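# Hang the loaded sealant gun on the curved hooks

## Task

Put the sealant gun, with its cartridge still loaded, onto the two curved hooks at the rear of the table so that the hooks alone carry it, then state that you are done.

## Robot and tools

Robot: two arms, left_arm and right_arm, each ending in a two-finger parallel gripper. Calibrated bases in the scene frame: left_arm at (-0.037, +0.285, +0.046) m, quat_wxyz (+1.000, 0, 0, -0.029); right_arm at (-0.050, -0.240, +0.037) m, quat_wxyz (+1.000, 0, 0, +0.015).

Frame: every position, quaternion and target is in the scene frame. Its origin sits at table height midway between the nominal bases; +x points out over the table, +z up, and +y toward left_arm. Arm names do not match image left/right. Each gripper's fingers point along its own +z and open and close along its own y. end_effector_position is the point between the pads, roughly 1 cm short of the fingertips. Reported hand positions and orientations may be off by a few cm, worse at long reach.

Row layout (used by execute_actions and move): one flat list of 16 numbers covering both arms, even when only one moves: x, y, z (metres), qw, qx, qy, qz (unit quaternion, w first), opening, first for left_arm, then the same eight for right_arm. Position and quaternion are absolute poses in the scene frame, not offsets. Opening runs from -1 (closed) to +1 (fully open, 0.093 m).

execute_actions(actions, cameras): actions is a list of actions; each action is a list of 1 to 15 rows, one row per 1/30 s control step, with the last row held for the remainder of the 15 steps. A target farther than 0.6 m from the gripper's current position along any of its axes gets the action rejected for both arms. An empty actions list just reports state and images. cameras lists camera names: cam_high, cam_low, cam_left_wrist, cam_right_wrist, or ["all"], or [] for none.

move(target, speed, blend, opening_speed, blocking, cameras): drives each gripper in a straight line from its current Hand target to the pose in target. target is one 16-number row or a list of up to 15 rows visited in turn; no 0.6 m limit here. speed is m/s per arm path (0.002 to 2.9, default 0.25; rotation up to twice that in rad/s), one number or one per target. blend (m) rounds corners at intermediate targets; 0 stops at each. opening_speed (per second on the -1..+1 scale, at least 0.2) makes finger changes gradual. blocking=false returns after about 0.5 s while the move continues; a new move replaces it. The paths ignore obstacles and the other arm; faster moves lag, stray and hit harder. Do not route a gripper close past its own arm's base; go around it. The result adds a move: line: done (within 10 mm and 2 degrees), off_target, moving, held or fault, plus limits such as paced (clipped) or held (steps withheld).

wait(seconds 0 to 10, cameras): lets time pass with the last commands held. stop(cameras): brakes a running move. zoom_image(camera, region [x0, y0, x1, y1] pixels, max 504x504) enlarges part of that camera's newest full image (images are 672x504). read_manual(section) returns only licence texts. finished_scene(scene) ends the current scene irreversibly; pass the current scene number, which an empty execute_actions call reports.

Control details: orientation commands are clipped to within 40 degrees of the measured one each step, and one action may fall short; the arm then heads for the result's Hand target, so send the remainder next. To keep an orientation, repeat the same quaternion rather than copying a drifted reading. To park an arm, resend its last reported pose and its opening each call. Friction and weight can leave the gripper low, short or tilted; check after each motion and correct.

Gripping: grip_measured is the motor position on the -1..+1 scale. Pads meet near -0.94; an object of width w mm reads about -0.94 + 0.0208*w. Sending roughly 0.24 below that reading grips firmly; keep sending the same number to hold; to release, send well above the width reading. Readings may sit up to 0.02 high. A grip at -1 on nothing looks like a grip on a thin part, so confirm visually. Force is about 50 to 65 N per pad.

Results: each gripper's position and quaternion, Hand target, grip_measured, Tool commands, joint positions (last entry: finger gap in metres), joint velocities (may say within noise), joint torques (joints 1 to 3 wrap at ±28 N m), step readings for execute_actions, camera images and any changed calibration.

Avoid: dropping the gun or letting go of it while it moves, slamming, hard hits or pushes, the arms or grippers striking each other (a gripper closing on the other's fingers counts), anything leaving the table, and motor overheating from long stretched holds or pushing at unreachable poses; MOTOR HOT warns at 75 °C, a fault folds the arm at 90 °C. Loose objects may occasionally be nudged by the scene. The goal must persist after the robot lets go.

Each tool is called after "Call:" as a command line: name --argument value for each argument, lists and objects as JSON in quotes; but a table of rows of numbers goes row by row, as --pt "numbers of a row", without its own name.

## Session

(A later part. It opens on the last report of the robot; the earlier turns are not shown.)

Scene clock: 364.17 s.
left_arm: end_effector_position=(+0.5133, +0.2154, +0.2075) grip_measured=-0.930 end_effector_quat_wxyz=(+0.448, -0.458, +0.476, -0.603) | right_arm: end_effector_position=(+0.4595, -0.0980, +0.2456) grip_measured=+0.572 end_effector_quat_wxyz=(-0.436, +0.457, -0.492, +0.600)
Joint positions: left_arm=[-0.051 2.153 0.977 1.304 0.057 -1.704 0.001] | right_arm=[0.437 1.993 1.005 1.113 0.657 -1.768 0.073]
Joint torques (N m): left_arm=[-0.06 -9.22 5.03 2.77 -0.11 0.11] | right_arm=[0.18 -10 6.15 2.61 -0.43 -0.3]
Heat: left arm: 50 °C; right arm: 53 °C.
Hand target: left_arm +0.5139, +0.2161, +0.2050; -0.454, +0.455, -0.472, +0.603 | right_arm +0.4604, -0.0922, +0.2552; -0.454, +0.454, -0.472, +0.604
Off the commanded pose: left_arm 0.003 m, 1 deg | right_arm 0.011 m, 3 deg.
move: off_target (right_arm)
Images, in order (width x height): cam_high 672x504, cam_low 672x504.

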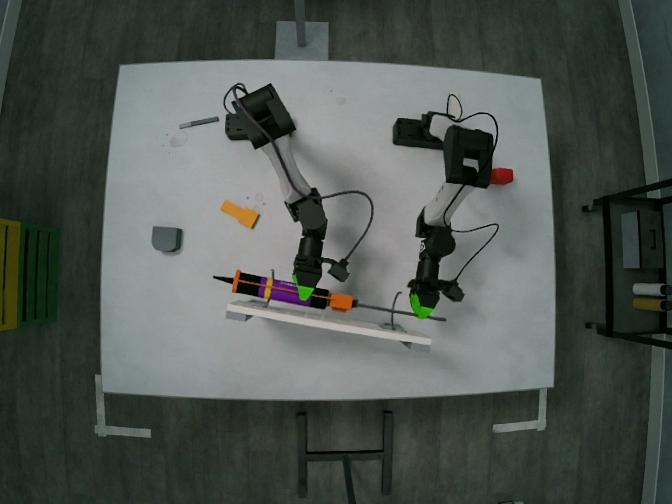

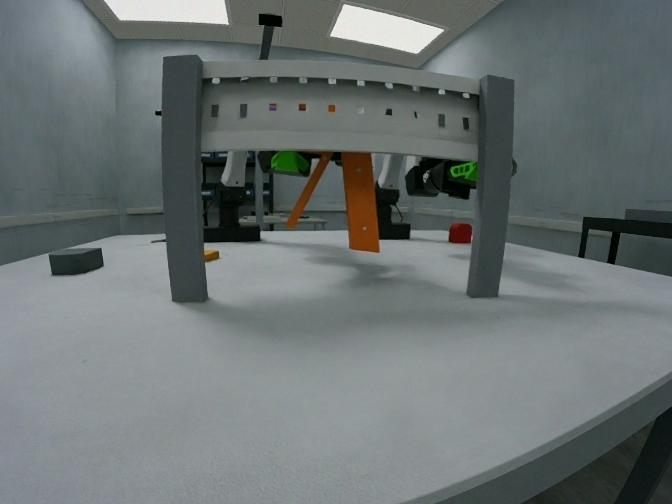

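Call:
move --target '[0.5135,0.216,0.195,-0.4383,0.4701,-0.4924,0.5867,-1,0.4595,-0.094,0.236,-0.4383,0.4701,-0.4924,0.5867,0.15]' --speed 0.035 --cameras '["cam_high","cam_low"]'

Call:
zoom_image --camera "cam_high" --region '[190, 210, 490, 350]'

Scene clock: 379.97 s.
left_arm: end_effector_position=(+0.5135, +0.2154, +0.2065) grip_measured=-0.930 end_effector_quat_wxyz=(+0.447, -0.459, +0.477, -0.602) | right_arm: end_effector_position=(+0.4596, -0.0980, +0.2441) grip_measured=+0.572 end_effector_quat_wxyz=(-0.435, +0.458, -0.494, +0.598)
Joint positions: left_arm=[-0.051 2.153 0.977 1.3 0.057 -1.705 0.001] | right_arm=[0.437 1.993 1.004 1.108 0.658 -1.762 0.073]
Joint torques (N m): left_arm=[0.27 -11.77 4.15 1.95 0.05 0.15] | right_arm=[0.27 -10.44 4.96 1.84 -0.28 0.18]
Heat: left arm: 51 °C; right arm: 49 °C.
Hand target: left_arm +0.5132, +0.2161, +0.1951; -0.438, +0.470, -0.492, +0.587 | right_arm +0.4593, -0.0940, +0.2360; -0.438, +0.470, -0.493, +0.587
Off the commanded pose: left_arm 0.011 m, 3 deg | right_arm 0.009 m, 2 deg.
move: off_target (left_arm)
Images, in order (width x height): cam_high 672x504, cam_low 672x504.

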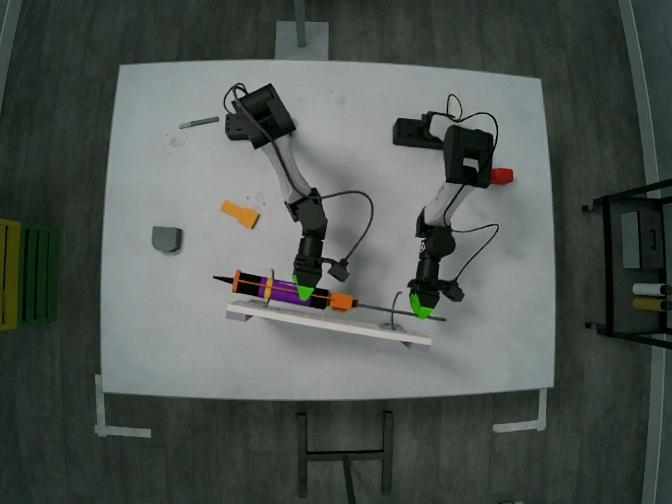

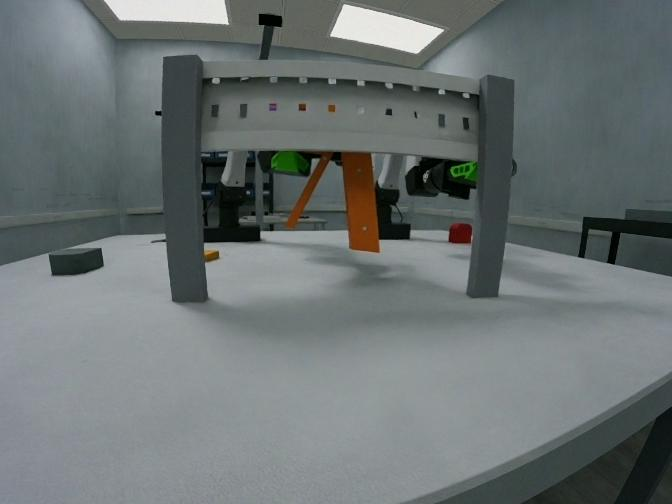

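Scaled by 1.680 from the camera's 672x504 image, which has a finer 960x720 frame.

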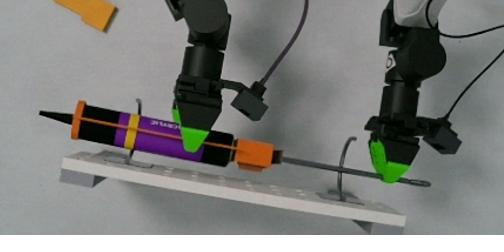

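Call:
move --target '[0.5135,0.216,0.215,-0.4383,0.4701,-0.4924,0.5867,0.1,0.4595,-0.094,0.236,-0.4383,0.4701,-0.4924,0.5867,0.15]' --opening_speed 0.7 --cameras '["cam_high","cam_left_wrist"]'

Scene clock: 387.97 s.
left_arm: end_effector_position=(+0.5145, +0.2153, +0.1944) grip_measured=+0.097 end_effector_quat_wxyz=(-0.429, +0.481, -0.498, +0.580) | right_arm: end_effector_position=(+0.4596, -0.0980, +0.2441) grip_measured=+0.572 end_effector_quat_wxyz=(-0.435, +0.458, -0.494, +0.598)
Joint positions: left_arm=[-0.051 2.126 0.977 1.188 0.058 -1.705 0.05] | right_arm=[0.437 1.993 1.004 1.108 0.658 -1.762 0.073]
Joint torques (N m): left_arm=[0.29 -14.98 5.11 2.42 0.05 0.12] | right_arm=[0.2 -10.47 5 1.83 -0.28 0.2]
Heat: left arm: 53 °C; right arm: 48 °C.
Hand target: left_arm +0.5135, +0.2161, +0.2148; -0.439, +0.470, -0.492, +0.587 | right_arm +0.4593, -0.0940, +0.2360; -0.438, +0.470, -0.493, +0.587
Off the commanded pose: left_arm 0.021 m, 2 deg | right_arm 0.009 m, 2 deg.
move: off_target (left_arm)
camera_calibration:
cam_left_wrist: T_world_to_cam=[[-0.00927879, 0.145578, 0.989303, -0.217851], [-0.569435, -0.81403, 0.114446, 0.486738], [0.821984, -0.562282, 0.0904505, -0.235531], [0, 0, 0, 1]] pos_world=[0.468747, 0.295499, 0.181119]
Images, in order (width x height): cam_high 672x504, cam_left_wrist 672x504.

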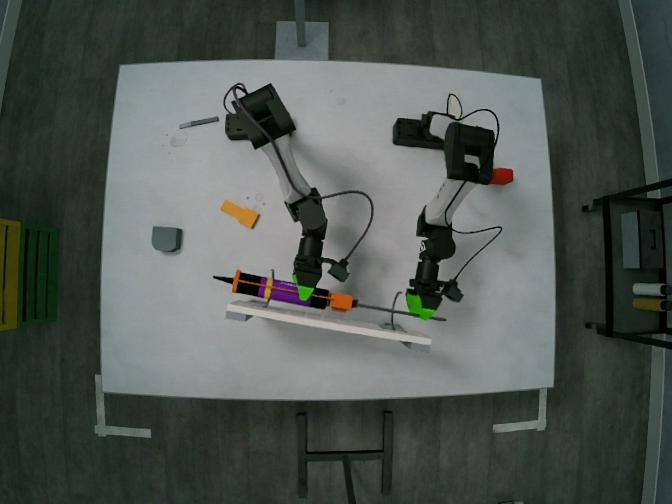

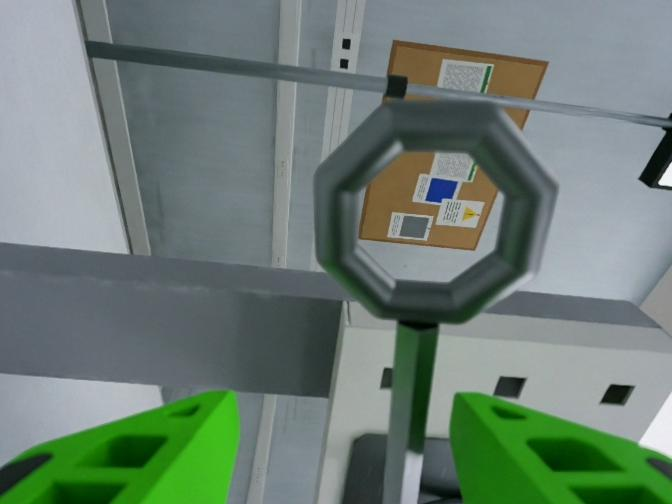

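Call:
move --target '[0.5135,0.216,0.232,-0.4383,0.4701,-0.4924,0.5867,0.4,0.4595,-0.094,0.248,-0.4383,0.4701,-0.4924,0.5867,0.97]' --opening_speed 0.45 --cameras '["cam_high","cam_left_wrist","cam_right_wrist"]'

Scene clock: 396.30 s.
left_arm: end_effector_position=(+0.5129, +0.2154, +0.2068) grip_measured=+0.397 end_effector_quat_wxyz=(-0.426, +0.485, -0.501, +0.577) | right_arm: end_effector_position=(+0.4602, -0.0967, +0.2383) grip_measured=+0.968 end_effector_quat_wxyz=(-0.428, +0.470, -0.495, +0.592)
Joint positions: left_arm=[-0.051 2.074 0.977 1.125 0.058 -1.705 0.064] | right_arm=[0.437 1.989 1.004 1.069 0.651 -1.756 0.092]
Joint torques (N m): left_arm=[0.25 -14.9 6.28 2.4 0.03 0.15] | right_arm=[0.24 -13.16 6.06 1.78 -0.22 0.11]
Heat: left arm: 57 °C; right arm: 48 °C.
Hand target: left_arm +0.5132, +0.2161, +0.2318; -0.439, +0.470, -0.492, +0.587 | right_arm +0.4594, -0.0940, +0.2479; -0.438, +0.470, -0.492, +0.587
Off the commanded pose: left_arm 0.025 m, 3 deg | right_arm 0.010 m, 1 deg.
move: off_target (left_arm)
camera_calibration:
cam_left_wrist: T_world_to_cam=[[0.00199262, 0.144363, 0.989523, -0.235697], [-0.568133, -0.814152, 0.119922, 0.482807], [0.822935, -0.562419, 0.0803952, -0.233643], [0, 0, 0, 1]] pos_world=[0.467041, 0.295699, 0.194112]
cam_right_wrist: T_world_to_cam=[[-0.0887968, 0.168627, 0.981672, -0.179734], [-0.609585, -0.78864, 0.080329, 0.218881], [0.787732, -0.591279, 0.172821, -0.376669], [0, 0, 0, 1]] pos_world=[0.414181, -0.0197905, 0.223953]
Images, in order (width x height): cam_high 672x504, cam_left_wrist 672x504, cam_right_wrist 672x504.

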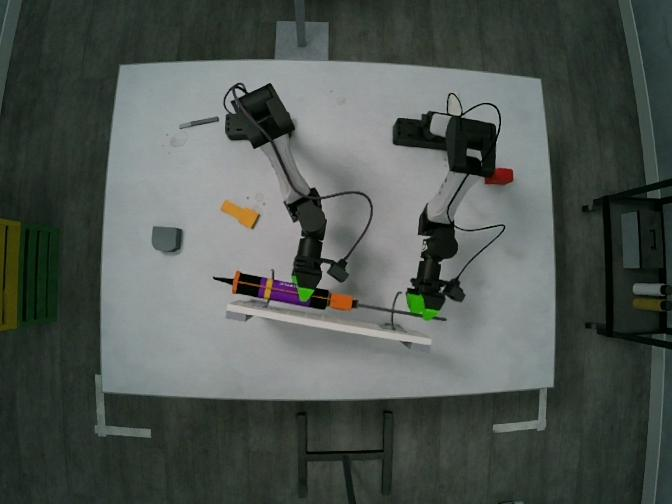

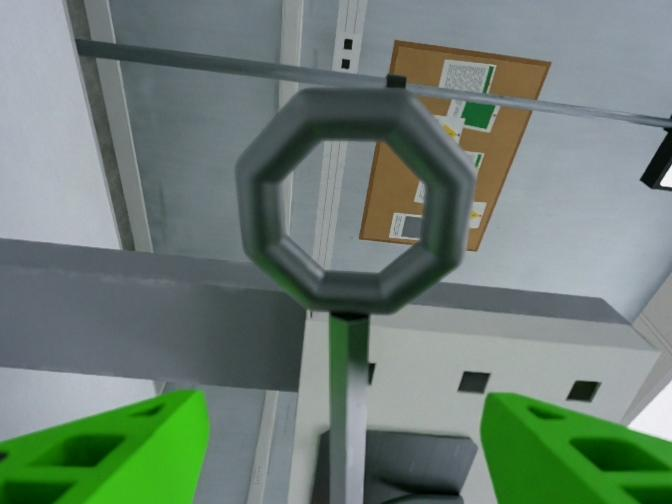

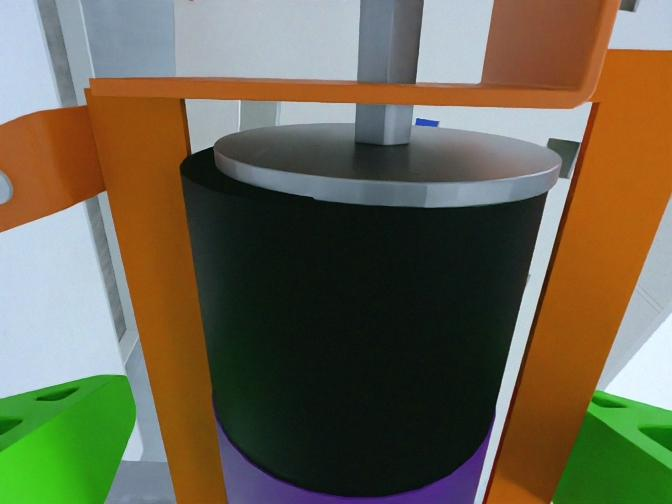

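Call:
move --pt "0.5135 0.216 0.232 -0.4383 0.4701 -0.4924 0.5867 0.6 0.4595 -0.094 0.264 -0.4383 0.4701 -0.4924 0.5867 1" --pt "0.39 0.216 0.232 -0.4383 0.4701 -0.4924 0.5867 0.6 0.335 -0.094 0.264 -0.4383 0.4701 -0.4924 0.5867 1" --speed '[0.05,0.08]' --cameras '["all"]'

Scene clock: 406.20 s.
left_arm: end_effector_position=(+0.3937, +0.2160, +0.2205) grip_measured=+0.597 end_effector_quat_wxyz=(-0.427, +0.479, -0.499, +0.582) | right_arm: end_effector_position=(+0.3400, -0.0915, +0.2533) grip_measured=+1.000 end_effector_quat_wxyz=(-0.428, +0.483, -0.493, +0.583)
Joint positions: left_arm=[-0.093 1.707 0.478 1.273 0.023 -1.704 0.074] | right_arm=[0.634 1.602 0.599 1.072 0.825 -1.765 0.093]
Joint torques (N m): left_arm=[-0.46 -9.55 4.04 2.58 -0.14 0.17] | right_arm=[0.57 -9.61 4.94 2.17 0.07 -0.08]
Heat: left arm: 59 °C; right arm: 47 °C.
Hand target: left_arm +0.3902, +0.2160, +0.2318; -0.438, +0.470, -0.492, +0.587 | right_arm +0.3352, -0.0941, +0.2638; -0.438, +0.470, -0.493, +0.587
Off the commanded pose: left_arm 0.012 m, 2 deg | right_arm 0.012 m, 2 deg.
move: off_target (left_arm, right_arm)
camera_calibration:
cam_left_wrist: T_world_to_cam=[[-0.0115879, 0.147187, 0.989041, -0.244352], [-0.575132, -0.810104, 0.11382, 0.417094], [0.817978, -0.56751, 0.0940395, -0.13632], [0, 0, 0, 1]] pos_world=[0.348559, 0.296492, 0.20702]
cam_right_wrist: T_world_to_cam=[[-0.0720429, 0.172142, 0.982434, -0.211551], [-0.58952, -0.801875, 0.0972748, 0.136185], [0.804535, -0.572156, 0.159251, -0.282039], [0, 0, 0, 1]] pos_world=[0.291953, -0.0157505, 0.239502]

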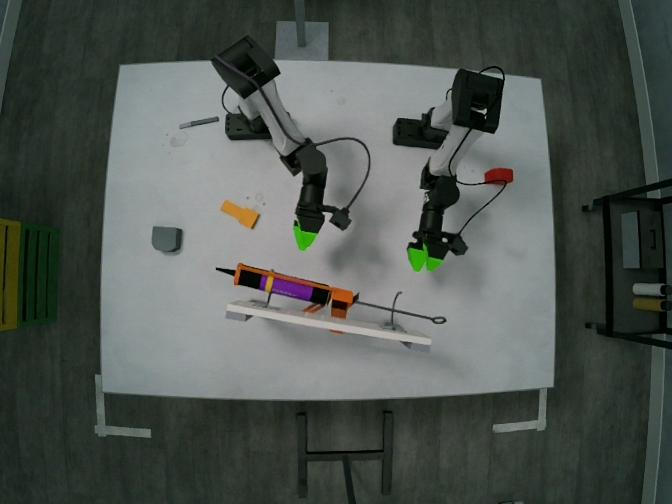

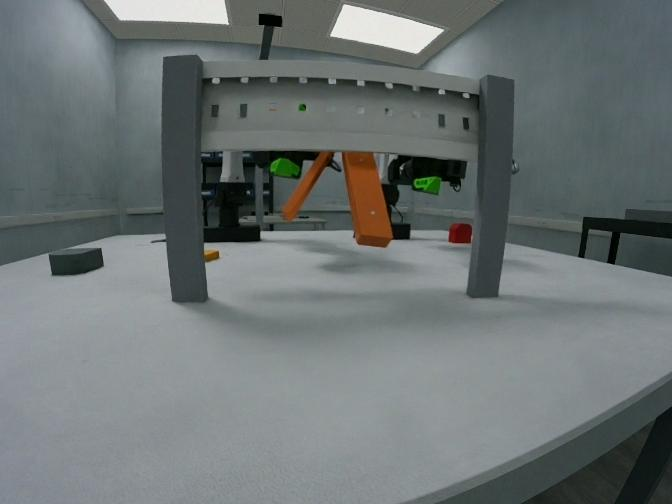

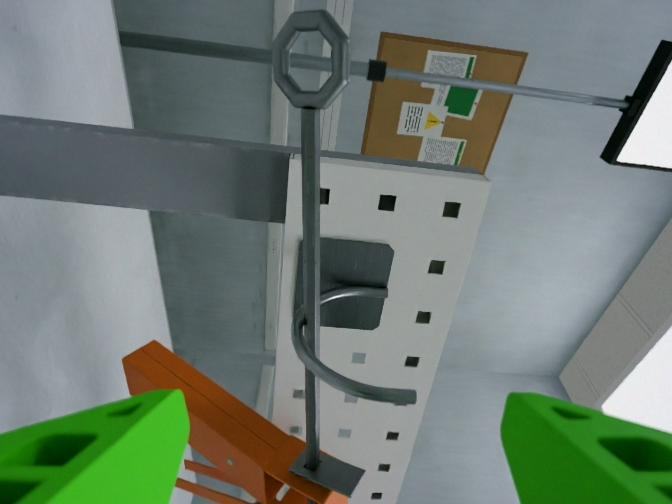

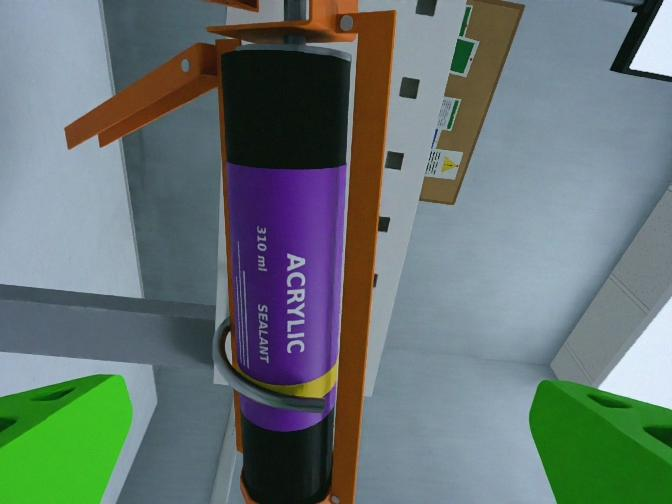

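Call:
wait --seconds 0.5 --cameras '["all"]'

Call:
zoom_image --camera "cam_high" --region '[190, 210, 490, 350]'

Scene clock: 411.57 s.
left_arm: end_effector_position=(+0.3937, +0.2162, +0.2205) grip_measured=+0.597 end_effector_quat_wxyz=(-0.427, +0.479, -0.498, +0.582) | right_arm: end_effector_position=(+0.3399, -0.0917, +0.2534) grip_measured=+1.000 end_effector_quat_wxyz=(-0.428, +0.483, -0.493, +0.584)
Joint positions: left_arm=[-0.093 1.707 0.478 1.273 0.022 -1.704 0.074] | right_arm=[0.634 1.602 0.599 1.073 0.826 -1.765 0.093]
Joint torques (N m): left_arm=[-0.44 -9.54 3.99 2.59 -0.12 0.17] | right_arm=[0.57 -9.54 4.94 2.18 0.06 -0.07]
Heat: left arm: 57 °C; right arm: 47 °C.
Hand target: left_arm +0.3902, +0.2161, +0.2318; -0.438, +0.470, -0.492, +0.587 | right_arm +0.3353, -0.0940, +0.2638; -0.438, +0.470, -0.493, +0.587
Tool commands: left_gripper/opening=+0.6 right_gripper/opening=+1.0
Off the commanded pose: left_arm 0.012 m, 2 deg | right_arm 0.012 m, 2 deg.
wait: 0.50 s; at rest from the start
camera_calibration:
cam_left_wrist: T_world_to_cam=[[-0.0117139, 0.147177, 0.989041, -0.244321], [-0.574479, -0.810568, 0.113815, 0.417029], [0.818435, -0.56685, 0.0940449, -0.136536], [0, 0, 0, 1]] pos_world=[0.348458, 0.296593, 0.20702]
cam_right_wrist: T_world_to_cam=[[-0.072125, 0.172238, 0.982411, -0.211502], [-0.590114, -0.801449, 0.0971872, 0.136307], [0.804091, -0.572725, 0.159445, -0.282022], [0, 0, 0, 1]] pos_world=[0.291953, -0.0158489, 0.239502]

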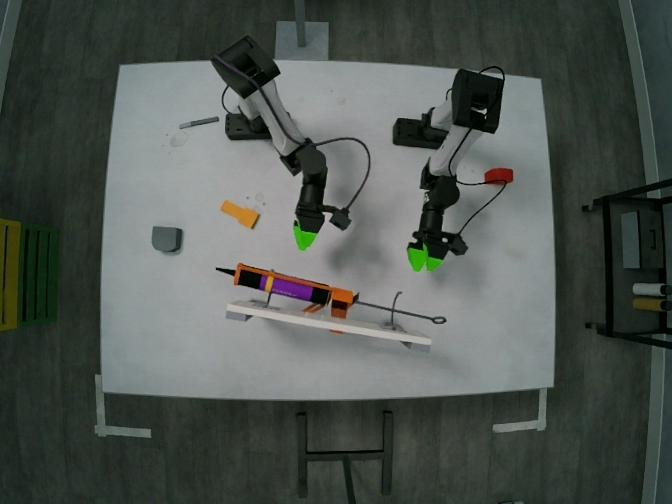

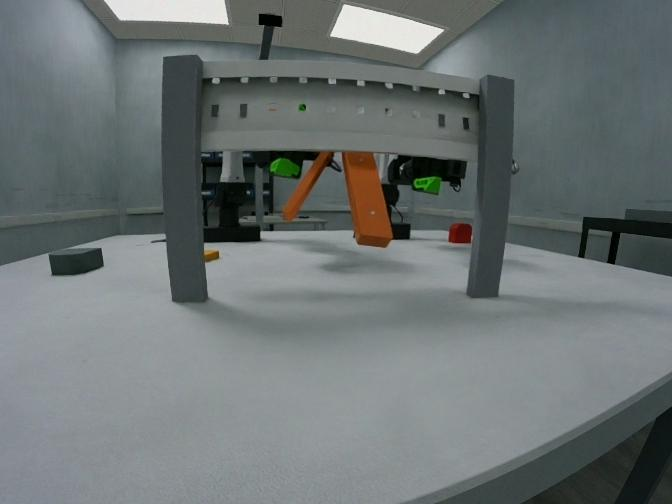

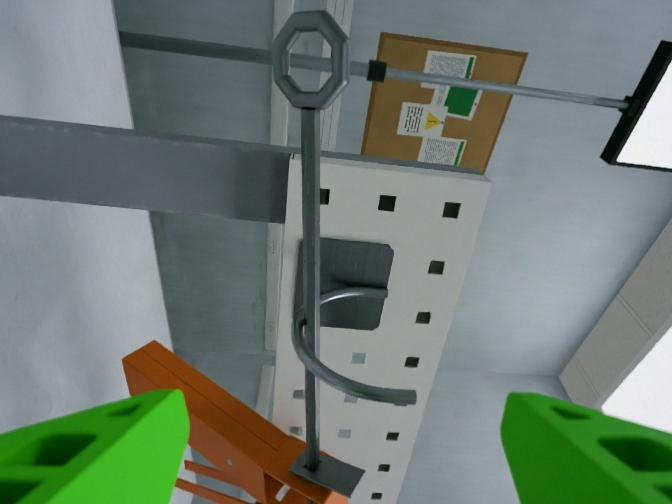

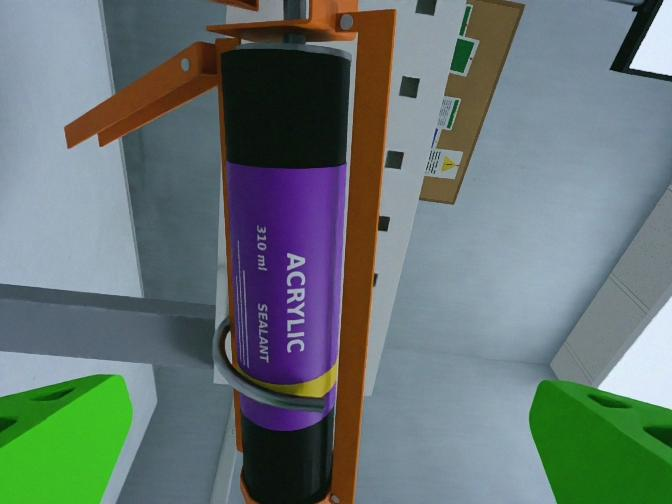

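Scaled by 1.680 from the camera's 672x504 image, which has a finer 960x720 frame.

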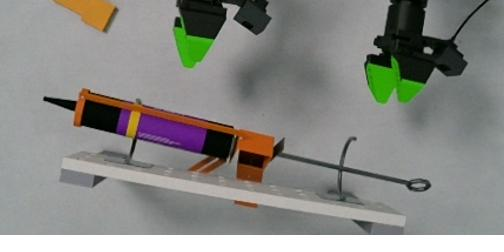

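Call:
zoom_image --camera "cam_low" --region '[250, 90, 430, 260]'

Call:
zoom_image --camera "cam_left_wrist" --region '[120, 280, 420, 504]'

Call:
zoom_image --camera "cam_right_wrist" --region '[60, 0, 400, 255]'

Scaled by 2.800 from the camera's 672x504 image, which has a finer 960x720 frame.

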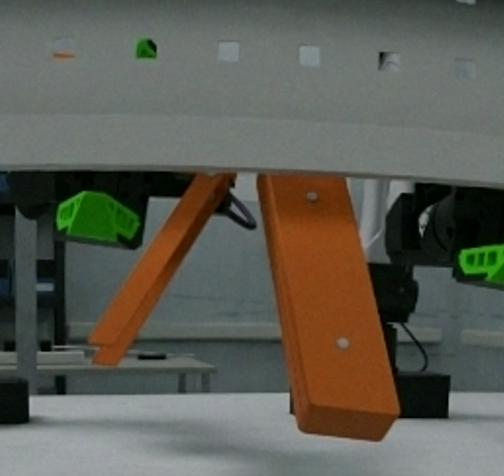

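Scaled by 1.680 from the camera's 672x504 image, which has a finer 960x720 frame.

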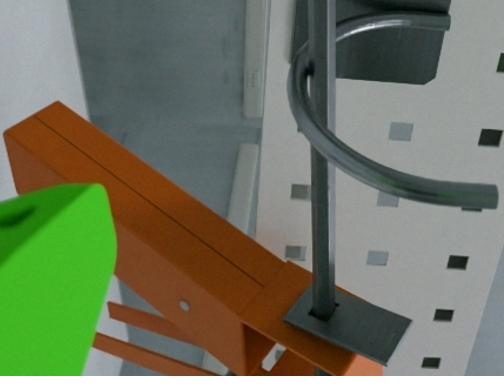

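Scaled by 1.482 from the camera's 672x504 image, which has a finer 960x720 frame.

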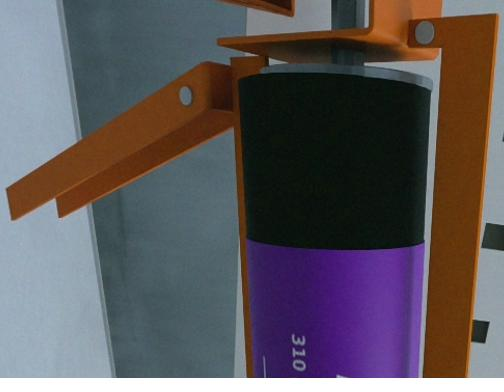

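Call:
move --pt "0.36 0.22 0.25 -0.4383 0.4701 -0.4924 0.5867 0.6 0.34 -0.105 0.288 -0.4814 0.4258 -0.5076 0.5738 -0.9" --pt "0.36 0.22 0.25 -0.4383 0.4701 -0.4924 0.5867 0.6 0.40 -0.105 0.290 -0.4814 0.4258 -0.5076 0.5738 -0.9" --speed '[0.15,0.05]' --cameras '["all"]'

Call:
zoom_image --camera "cam_high" --region '[190, 210, 490, 350]'

Scene clock: 461.23 s.
left_arm: end_effector_position=(+0.3632, +0.2202, +0.2468) grip_measured=+0.597 end_effector_quat_wxyz=(-0.433, +0.473, -0.492, +0.589) | right_arm: end_effector_position=(+0.3937, -0.1081, +0.2826) grip_measured=-0.899 end_effector_quat_wxyz=(+0.469, -0.433, +0.509, -0.578)
Joint positions: left_arm=[-0.095 1.497 0.391 1.175 0.02 -1.704 0.074] | right_arm=[0.497 1.696 0.779 1.058 0.706 -1.687 0.002]
Joint torques (N m): left_arm=[-0.53 -7.23 4.45 2.39 -0.13 0.16] | right_arm=[-0.23 -6.91 8.32 1.98 -0.2 0.13]
Heat: left arm: 50 °C; right arm: 45 °C.
Hand target: left_arm +0.3601, +0.2201, +0.2499; -0.438, +0.470, -0.492, +0.587 | right_arm +0.3996, -0.1052, +0.2901; +0.481, -0.426, +0.508, -0.574
Off the commanded pose: left_arm 0.005 m, 1 deg | right_arm 0.010 m, 2 deg.
move: done
camera_calibration:
cam_left_wrist: T_world_to_cam=[[-0.0359283, 0.150641, 0.987935, -0.26298], [-0.577139, -0.810182, 0.102548, 0.403494], [0.815856, -0.566491, 0.116049, -0.11638], [0, 0, 0, 1]] pos_world=[0.318372, 0.300591, 0.231935]
cam_right_wrist: T_world_to_cam=[[-0.148061, 0.0690226, 0.986567, -0.215888], [-0.602248, -0.797559, -0.0345844, 0.194508], [0.784458, -0.599279, 0.159656, -0.334598], [0, 0, 0, 1]] pos_world=[0.347656, -0.030485, 0.273135]

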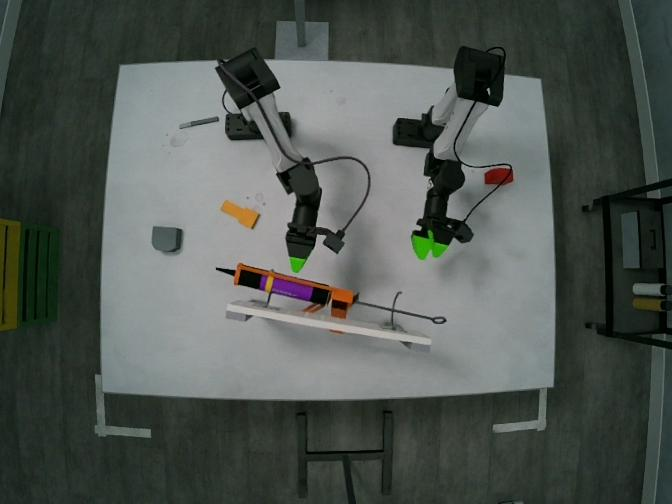

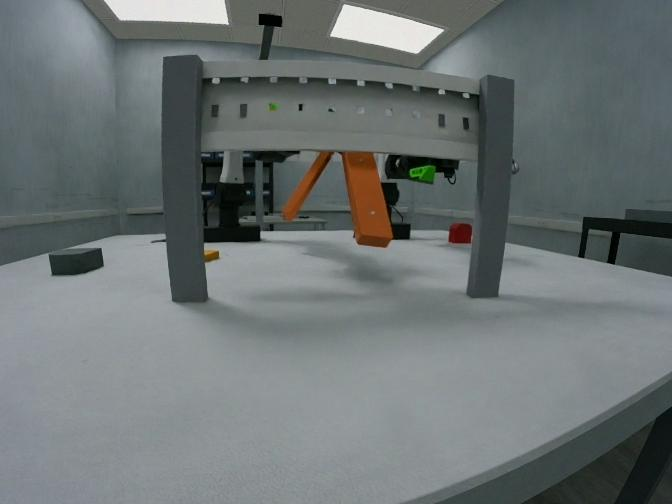

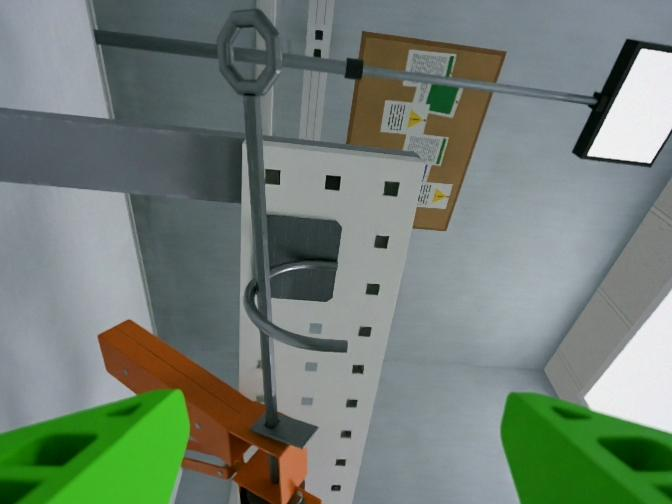

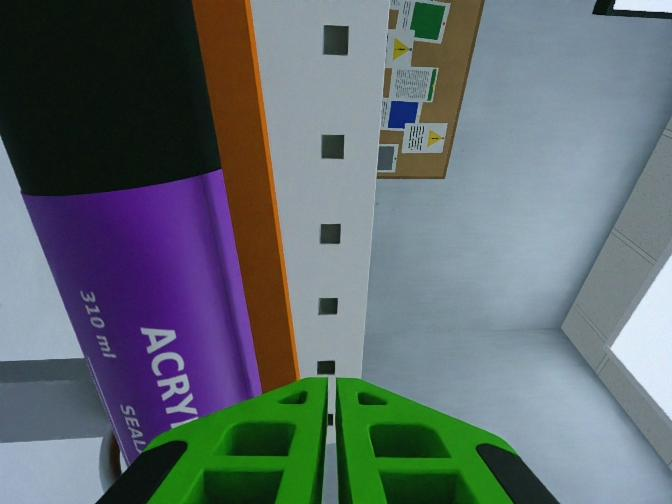

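Scaled by 1.680 from the camera's 672x504 image, which has a finer 960x720 frame.

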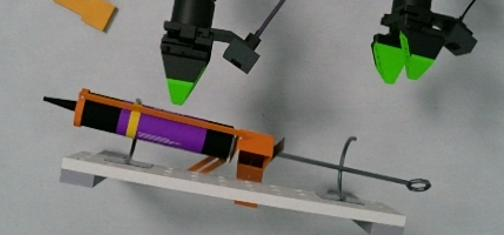

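Call:
move --target '[0.36,0.22,0.25,-0.4383,0.4701,-0.4924,0.5867,0.6,0.44,-0.108,0.288,-0.4814,0.4258,-0.5076,0.5738,-0.9]' --speed 0.04 --cameras '["all"]'

Call:
zoom_image --camera "cam_high" --region '[190, 210, 490, 350]'

Scene clock: 472.17 s.
left_arm: end_effector_position=(+0.3633, +0.2203, +0.2467) grip_measured=+0.597 end_effector_quat_wxyz=(-0.433, +0.473, -0.492, +0.589) | right_arm: end_effector_position=(+0.4329, -0.1113, +0.2908) grip_measured=-0.899 end_effector_quat_wxyz=(+0.479, -0.420, +0.507, -0.581)
Joint positions: left_arm=[-0.095 1.497 0.391 1.174 0.019 -1.704 0.074] | right_arm=[0.435 1.807 0.925 1.049 0.648 -1.676 0.002]
Joint torques (N m): left_arm=[-0.53 -7.23 4.38 2.4 -0.12 0.16] | right_arm=[-0.28 -7.45 7.92 1.75 -0.26 0.18]
Heat: left arm: 49 °C; right arm: 46 °C.
Hand target: left_arm +0.3601, +0.2201, +0.2499; -0.438, +0.470, -0.492, +0.587 | right_arm +0.4396, -0.1082, +0.2879; +0.481, -0.426, +0.508, -0.574
Off the commanded pose: left_arm 0.005 m, 1 deg | right_arm 0.008 m, 1 deg.
move: done
camera_calibration:
cam_left_wrist: T_world_to_cam=[[-0.0356983, 0.150179, 0.988014, -0.262849], [-0.576797, -0.810451, 0.102349, 0.403603], [0.816107, -0.56623, 0.115554, -0.116354], [0, 0, 0, 1]] pos_world=[0.318371, 0.300691, 0.231836]
cam_right_wrist: T_world_to_cam=[[-0.177174, 0.054098, 0.982692, -0.205975], [-0.60356, -0.794658, -0.0650723, 0.225475], [0.777383, -0.604643, 0.173444, -0.370093], [0, 0, 0, 1]] pos_world=[0.387298, -0.0334553, 0.281273]

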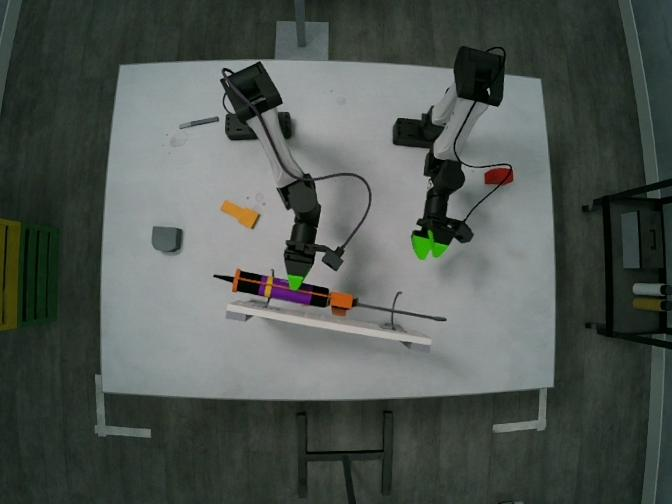

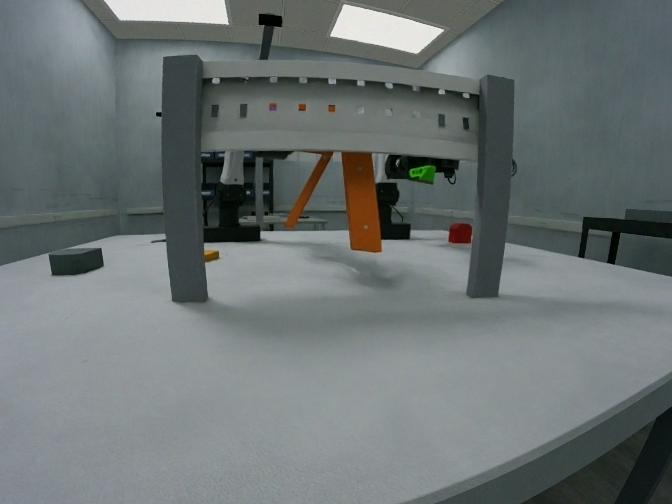

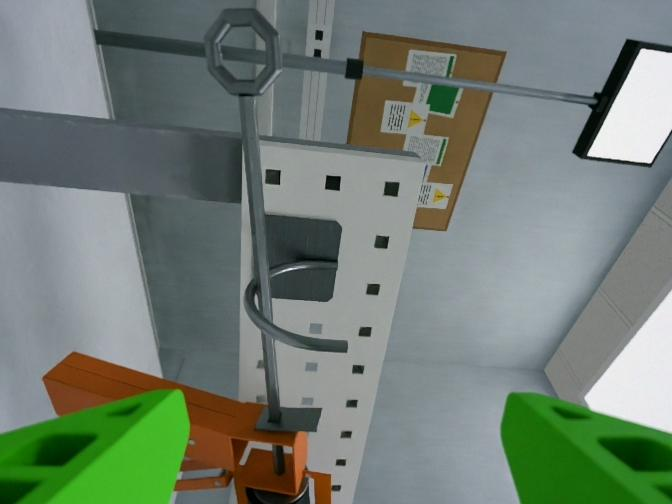

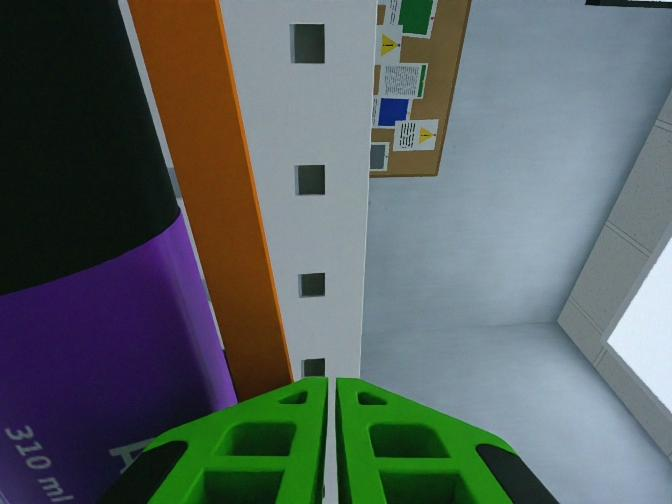

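Scaled by 1.680 from the camera's 672x504 image, which has a finer 960x720 frame.

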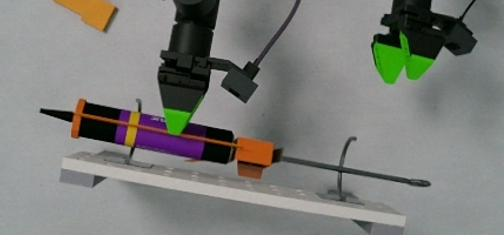

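Call:
move --target '[0.36,0.22,0.25,-0.4383,0.4701,-0.4924,0.5867,0.6,0.448,-0.108,0.285,-0.4814,0.4258,-0.5076,0.5738,-0.9]' --speed 0.03 --cameras '["cam_high","cam_low","cam_left_wrist"]'

Call:
zoom_image --camera "cam_high" --region '[190, 210, 490, 350]'

Scene clock: 479.50 s.
left_arm: end_effector_position=(+0.3633, +0.2203, +0.2467) grip_measured=+0.597 end_effector_quat_wxyz=(-0.433, +0.473, -0.492, +0.589) | right_arm: end_effector_position=(+0.4421, -0.1104, +0.2845) grip_measured=-0.899 end_effector_quat_wxyz=(+0.475, -0.426, +0.508, -0.579)
Joint positions: left_arm=[-0.095 1.497 0.391 1.174 0.019 -1.704 0.074] | right_arm=[0.425 1.842 0.954 1.041 0.636 -1.673 0.002]
Joint torques (N m): left_arm=[-0.43 -7.31 4.3 2.4 -0.11 0.17] | right_arm=[-0.18 -8.24 7.76 1.87 -0.23 0.16]
Heat: left arm: 49 °C; right arm: 47 °C.
Hand target: left_arm +0.3601, +0.2201, +0.2499; -0.438, +0.470, -0.492, +0.587 | right_arm +0.4476, -0.1082, +0.2849; +0.481, -0.426, +0.508, -0.574
Off the commanded pose: left_arm 0.005 m, 1 deg | right_arm 0.006 m, 1 deg.
move: done
camera_calibration:
cam_left_wrist: T_world_to_cam=[[-0.0356983, 0.150179, 0.988014, -0.262849], [-0.576797, -0.810451, 0.102349, 0.403603], [0.816107, -0.56623, 0.115554, -0.116354], [0, 0, 0, 1]] pos_world=[0.318371, 0.300691, 0.231836]
Images, in order (width x height): cam_high 672x504, cam_low 672x504, cam_left_wrist 672x504.

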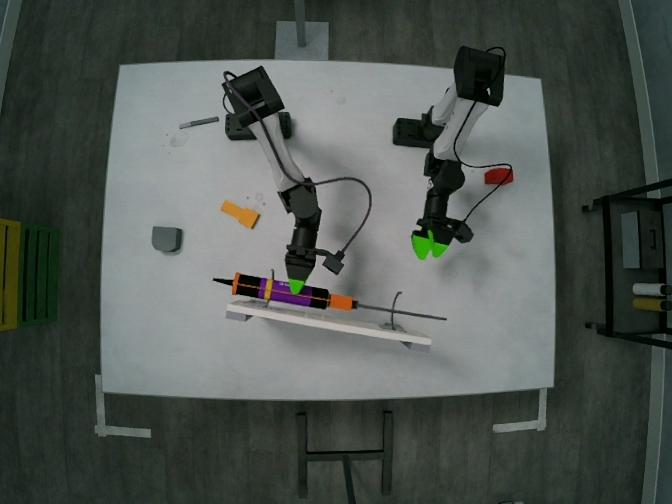

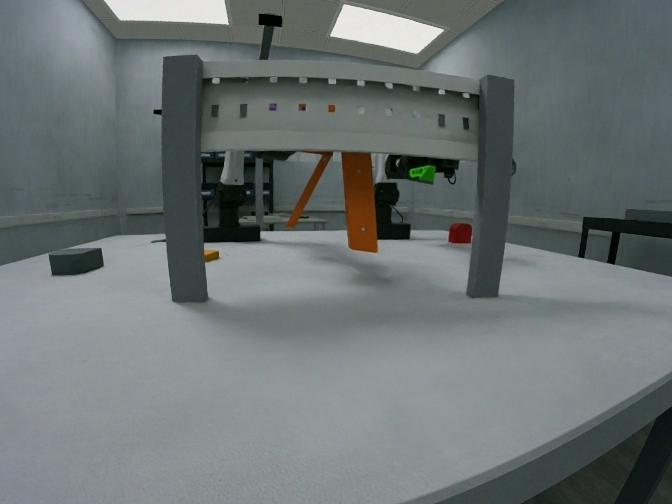

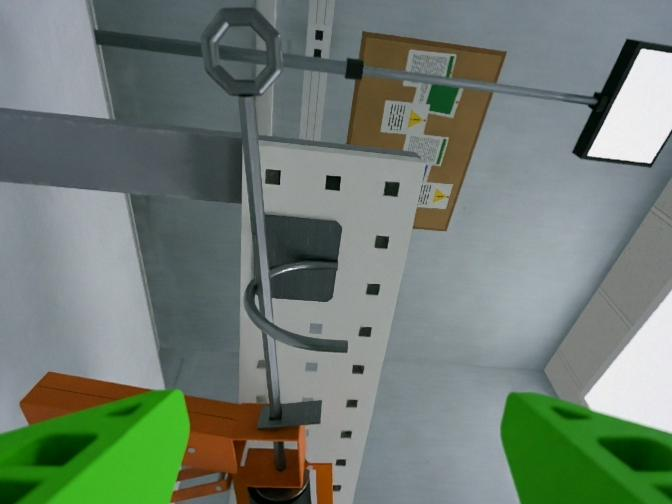

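Scaled by 1.680 from the camera's 672x504 image, which has a finer 960x720 frame.

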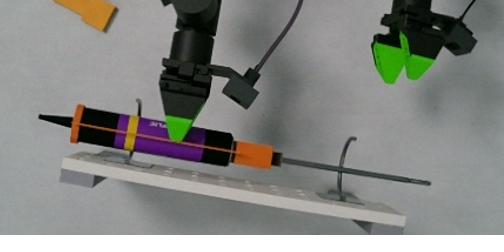

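Call:
move --target '[0.34,0.22,0.25,-0.4383,0.4701,-0.4924,0.5867,0.6,0.36,-0.105,0.290,-0.4814,0.4258,-0.5076,0.5738,-0.9]' --speed 0.06 --cameras '["all"]'

Call:
zoom_image --camera "cam_high" --region '[190, 210, 490, 350]'

Scene clock: 486.57 s.
left_arm: end_effector_position=(+0.3432, +0.2199, +0.2472) grip_measured=+0.597 end_effector_quat_wxyz=(-0.433, +0.473, -0.492, +0.589) | right_arm: end_effector_position=(+0.3659, -0.1025, +0.2785) grip_measured=-0.899 end_effector_quat_wxyz=(+0.471, -0.440, +0.509, -0.570)
Joint positions: left_arm=[-0.11 1.408 0.321 1.155 0.005 -1.703 0.074] | right_arm=[0.554 1.62 0.686 1.063 0.748 -1.681 0.002]
Joint torques (N m): left_arm=[-0.53 -6.43 4.45 2.41 -0.12 0.17] | right_arm=[0.65 -10.06 5.15 2.19 0.03 -0.07]
Heat: left arm: 48 °C; right arm: 46 °C.
Hand target: left_arm +0.3401, +0.2200, +0.2499; -0.438, +0.470, -0.492, +0.587 | right_arm +0.3603, -0.1050, +0.2898; +0.481, -0.426, +0.508, -0.574
Off the commanded pose: left_arm 0.004 m, 1 deg | right_arm 0.013 m, 2 deg.
move: off_target (right_arm)
camera_calibration:
cam_left_wrist: T_world_to_cam=[[-0.0359058, 0.150436, 0.987967, -0.264017], [-0.577418, -0.810007, 0.102354, 0.391824], [0.815659, -0.566795, 0.115949, -0.100049], [0, 0, 0, 1]] pos_world=[0.298373, 0.300391, 0.232336]
cam_right_wrist: T_world_to_cam=[[-0.137903, 0.0619288, 0.988508, -0.221346], [-0.590185, -0.806642, -0.0317993, 0.17592], [0.795402, -0.587788, 0.147788, -0.308317], [0, 0, 0, 1]] pos_world=[0.318537, -0.0256133, 0.269962]

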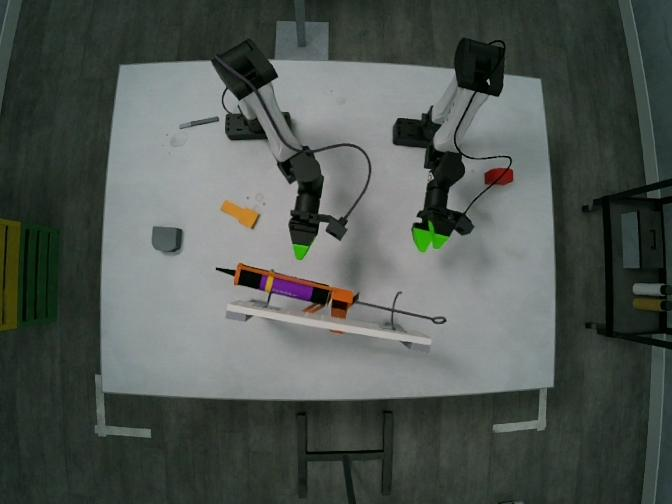

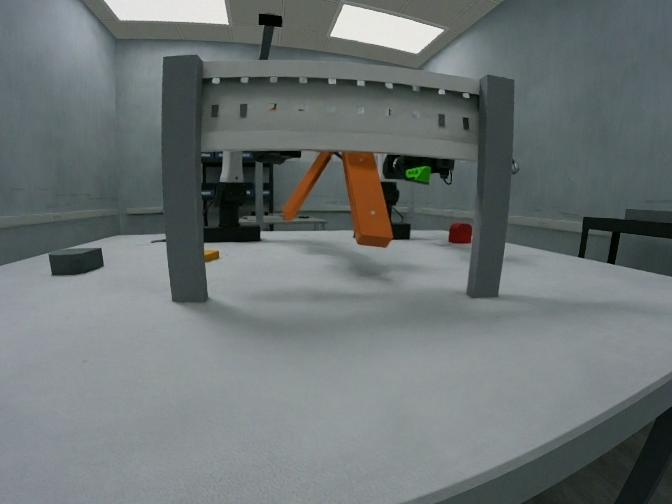

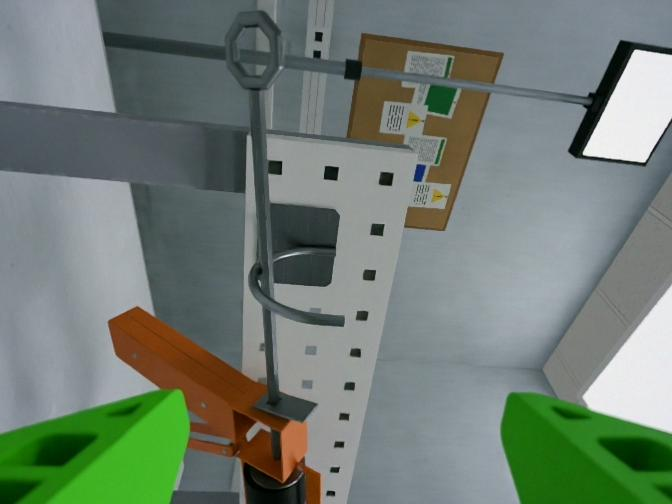

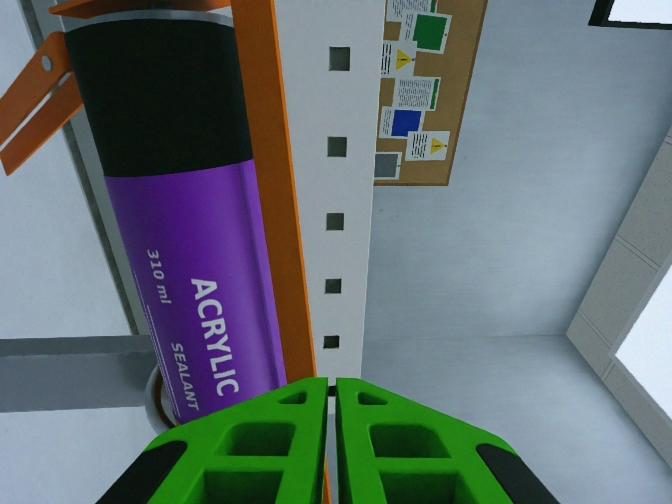

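Scaled by 1.680 from the camera's 672x504 image, which has a finer 960x720 frame.

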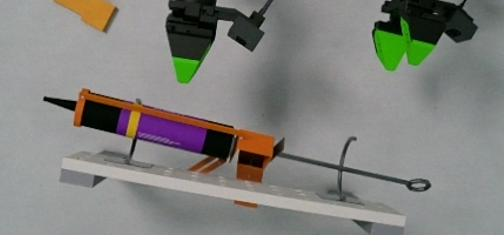

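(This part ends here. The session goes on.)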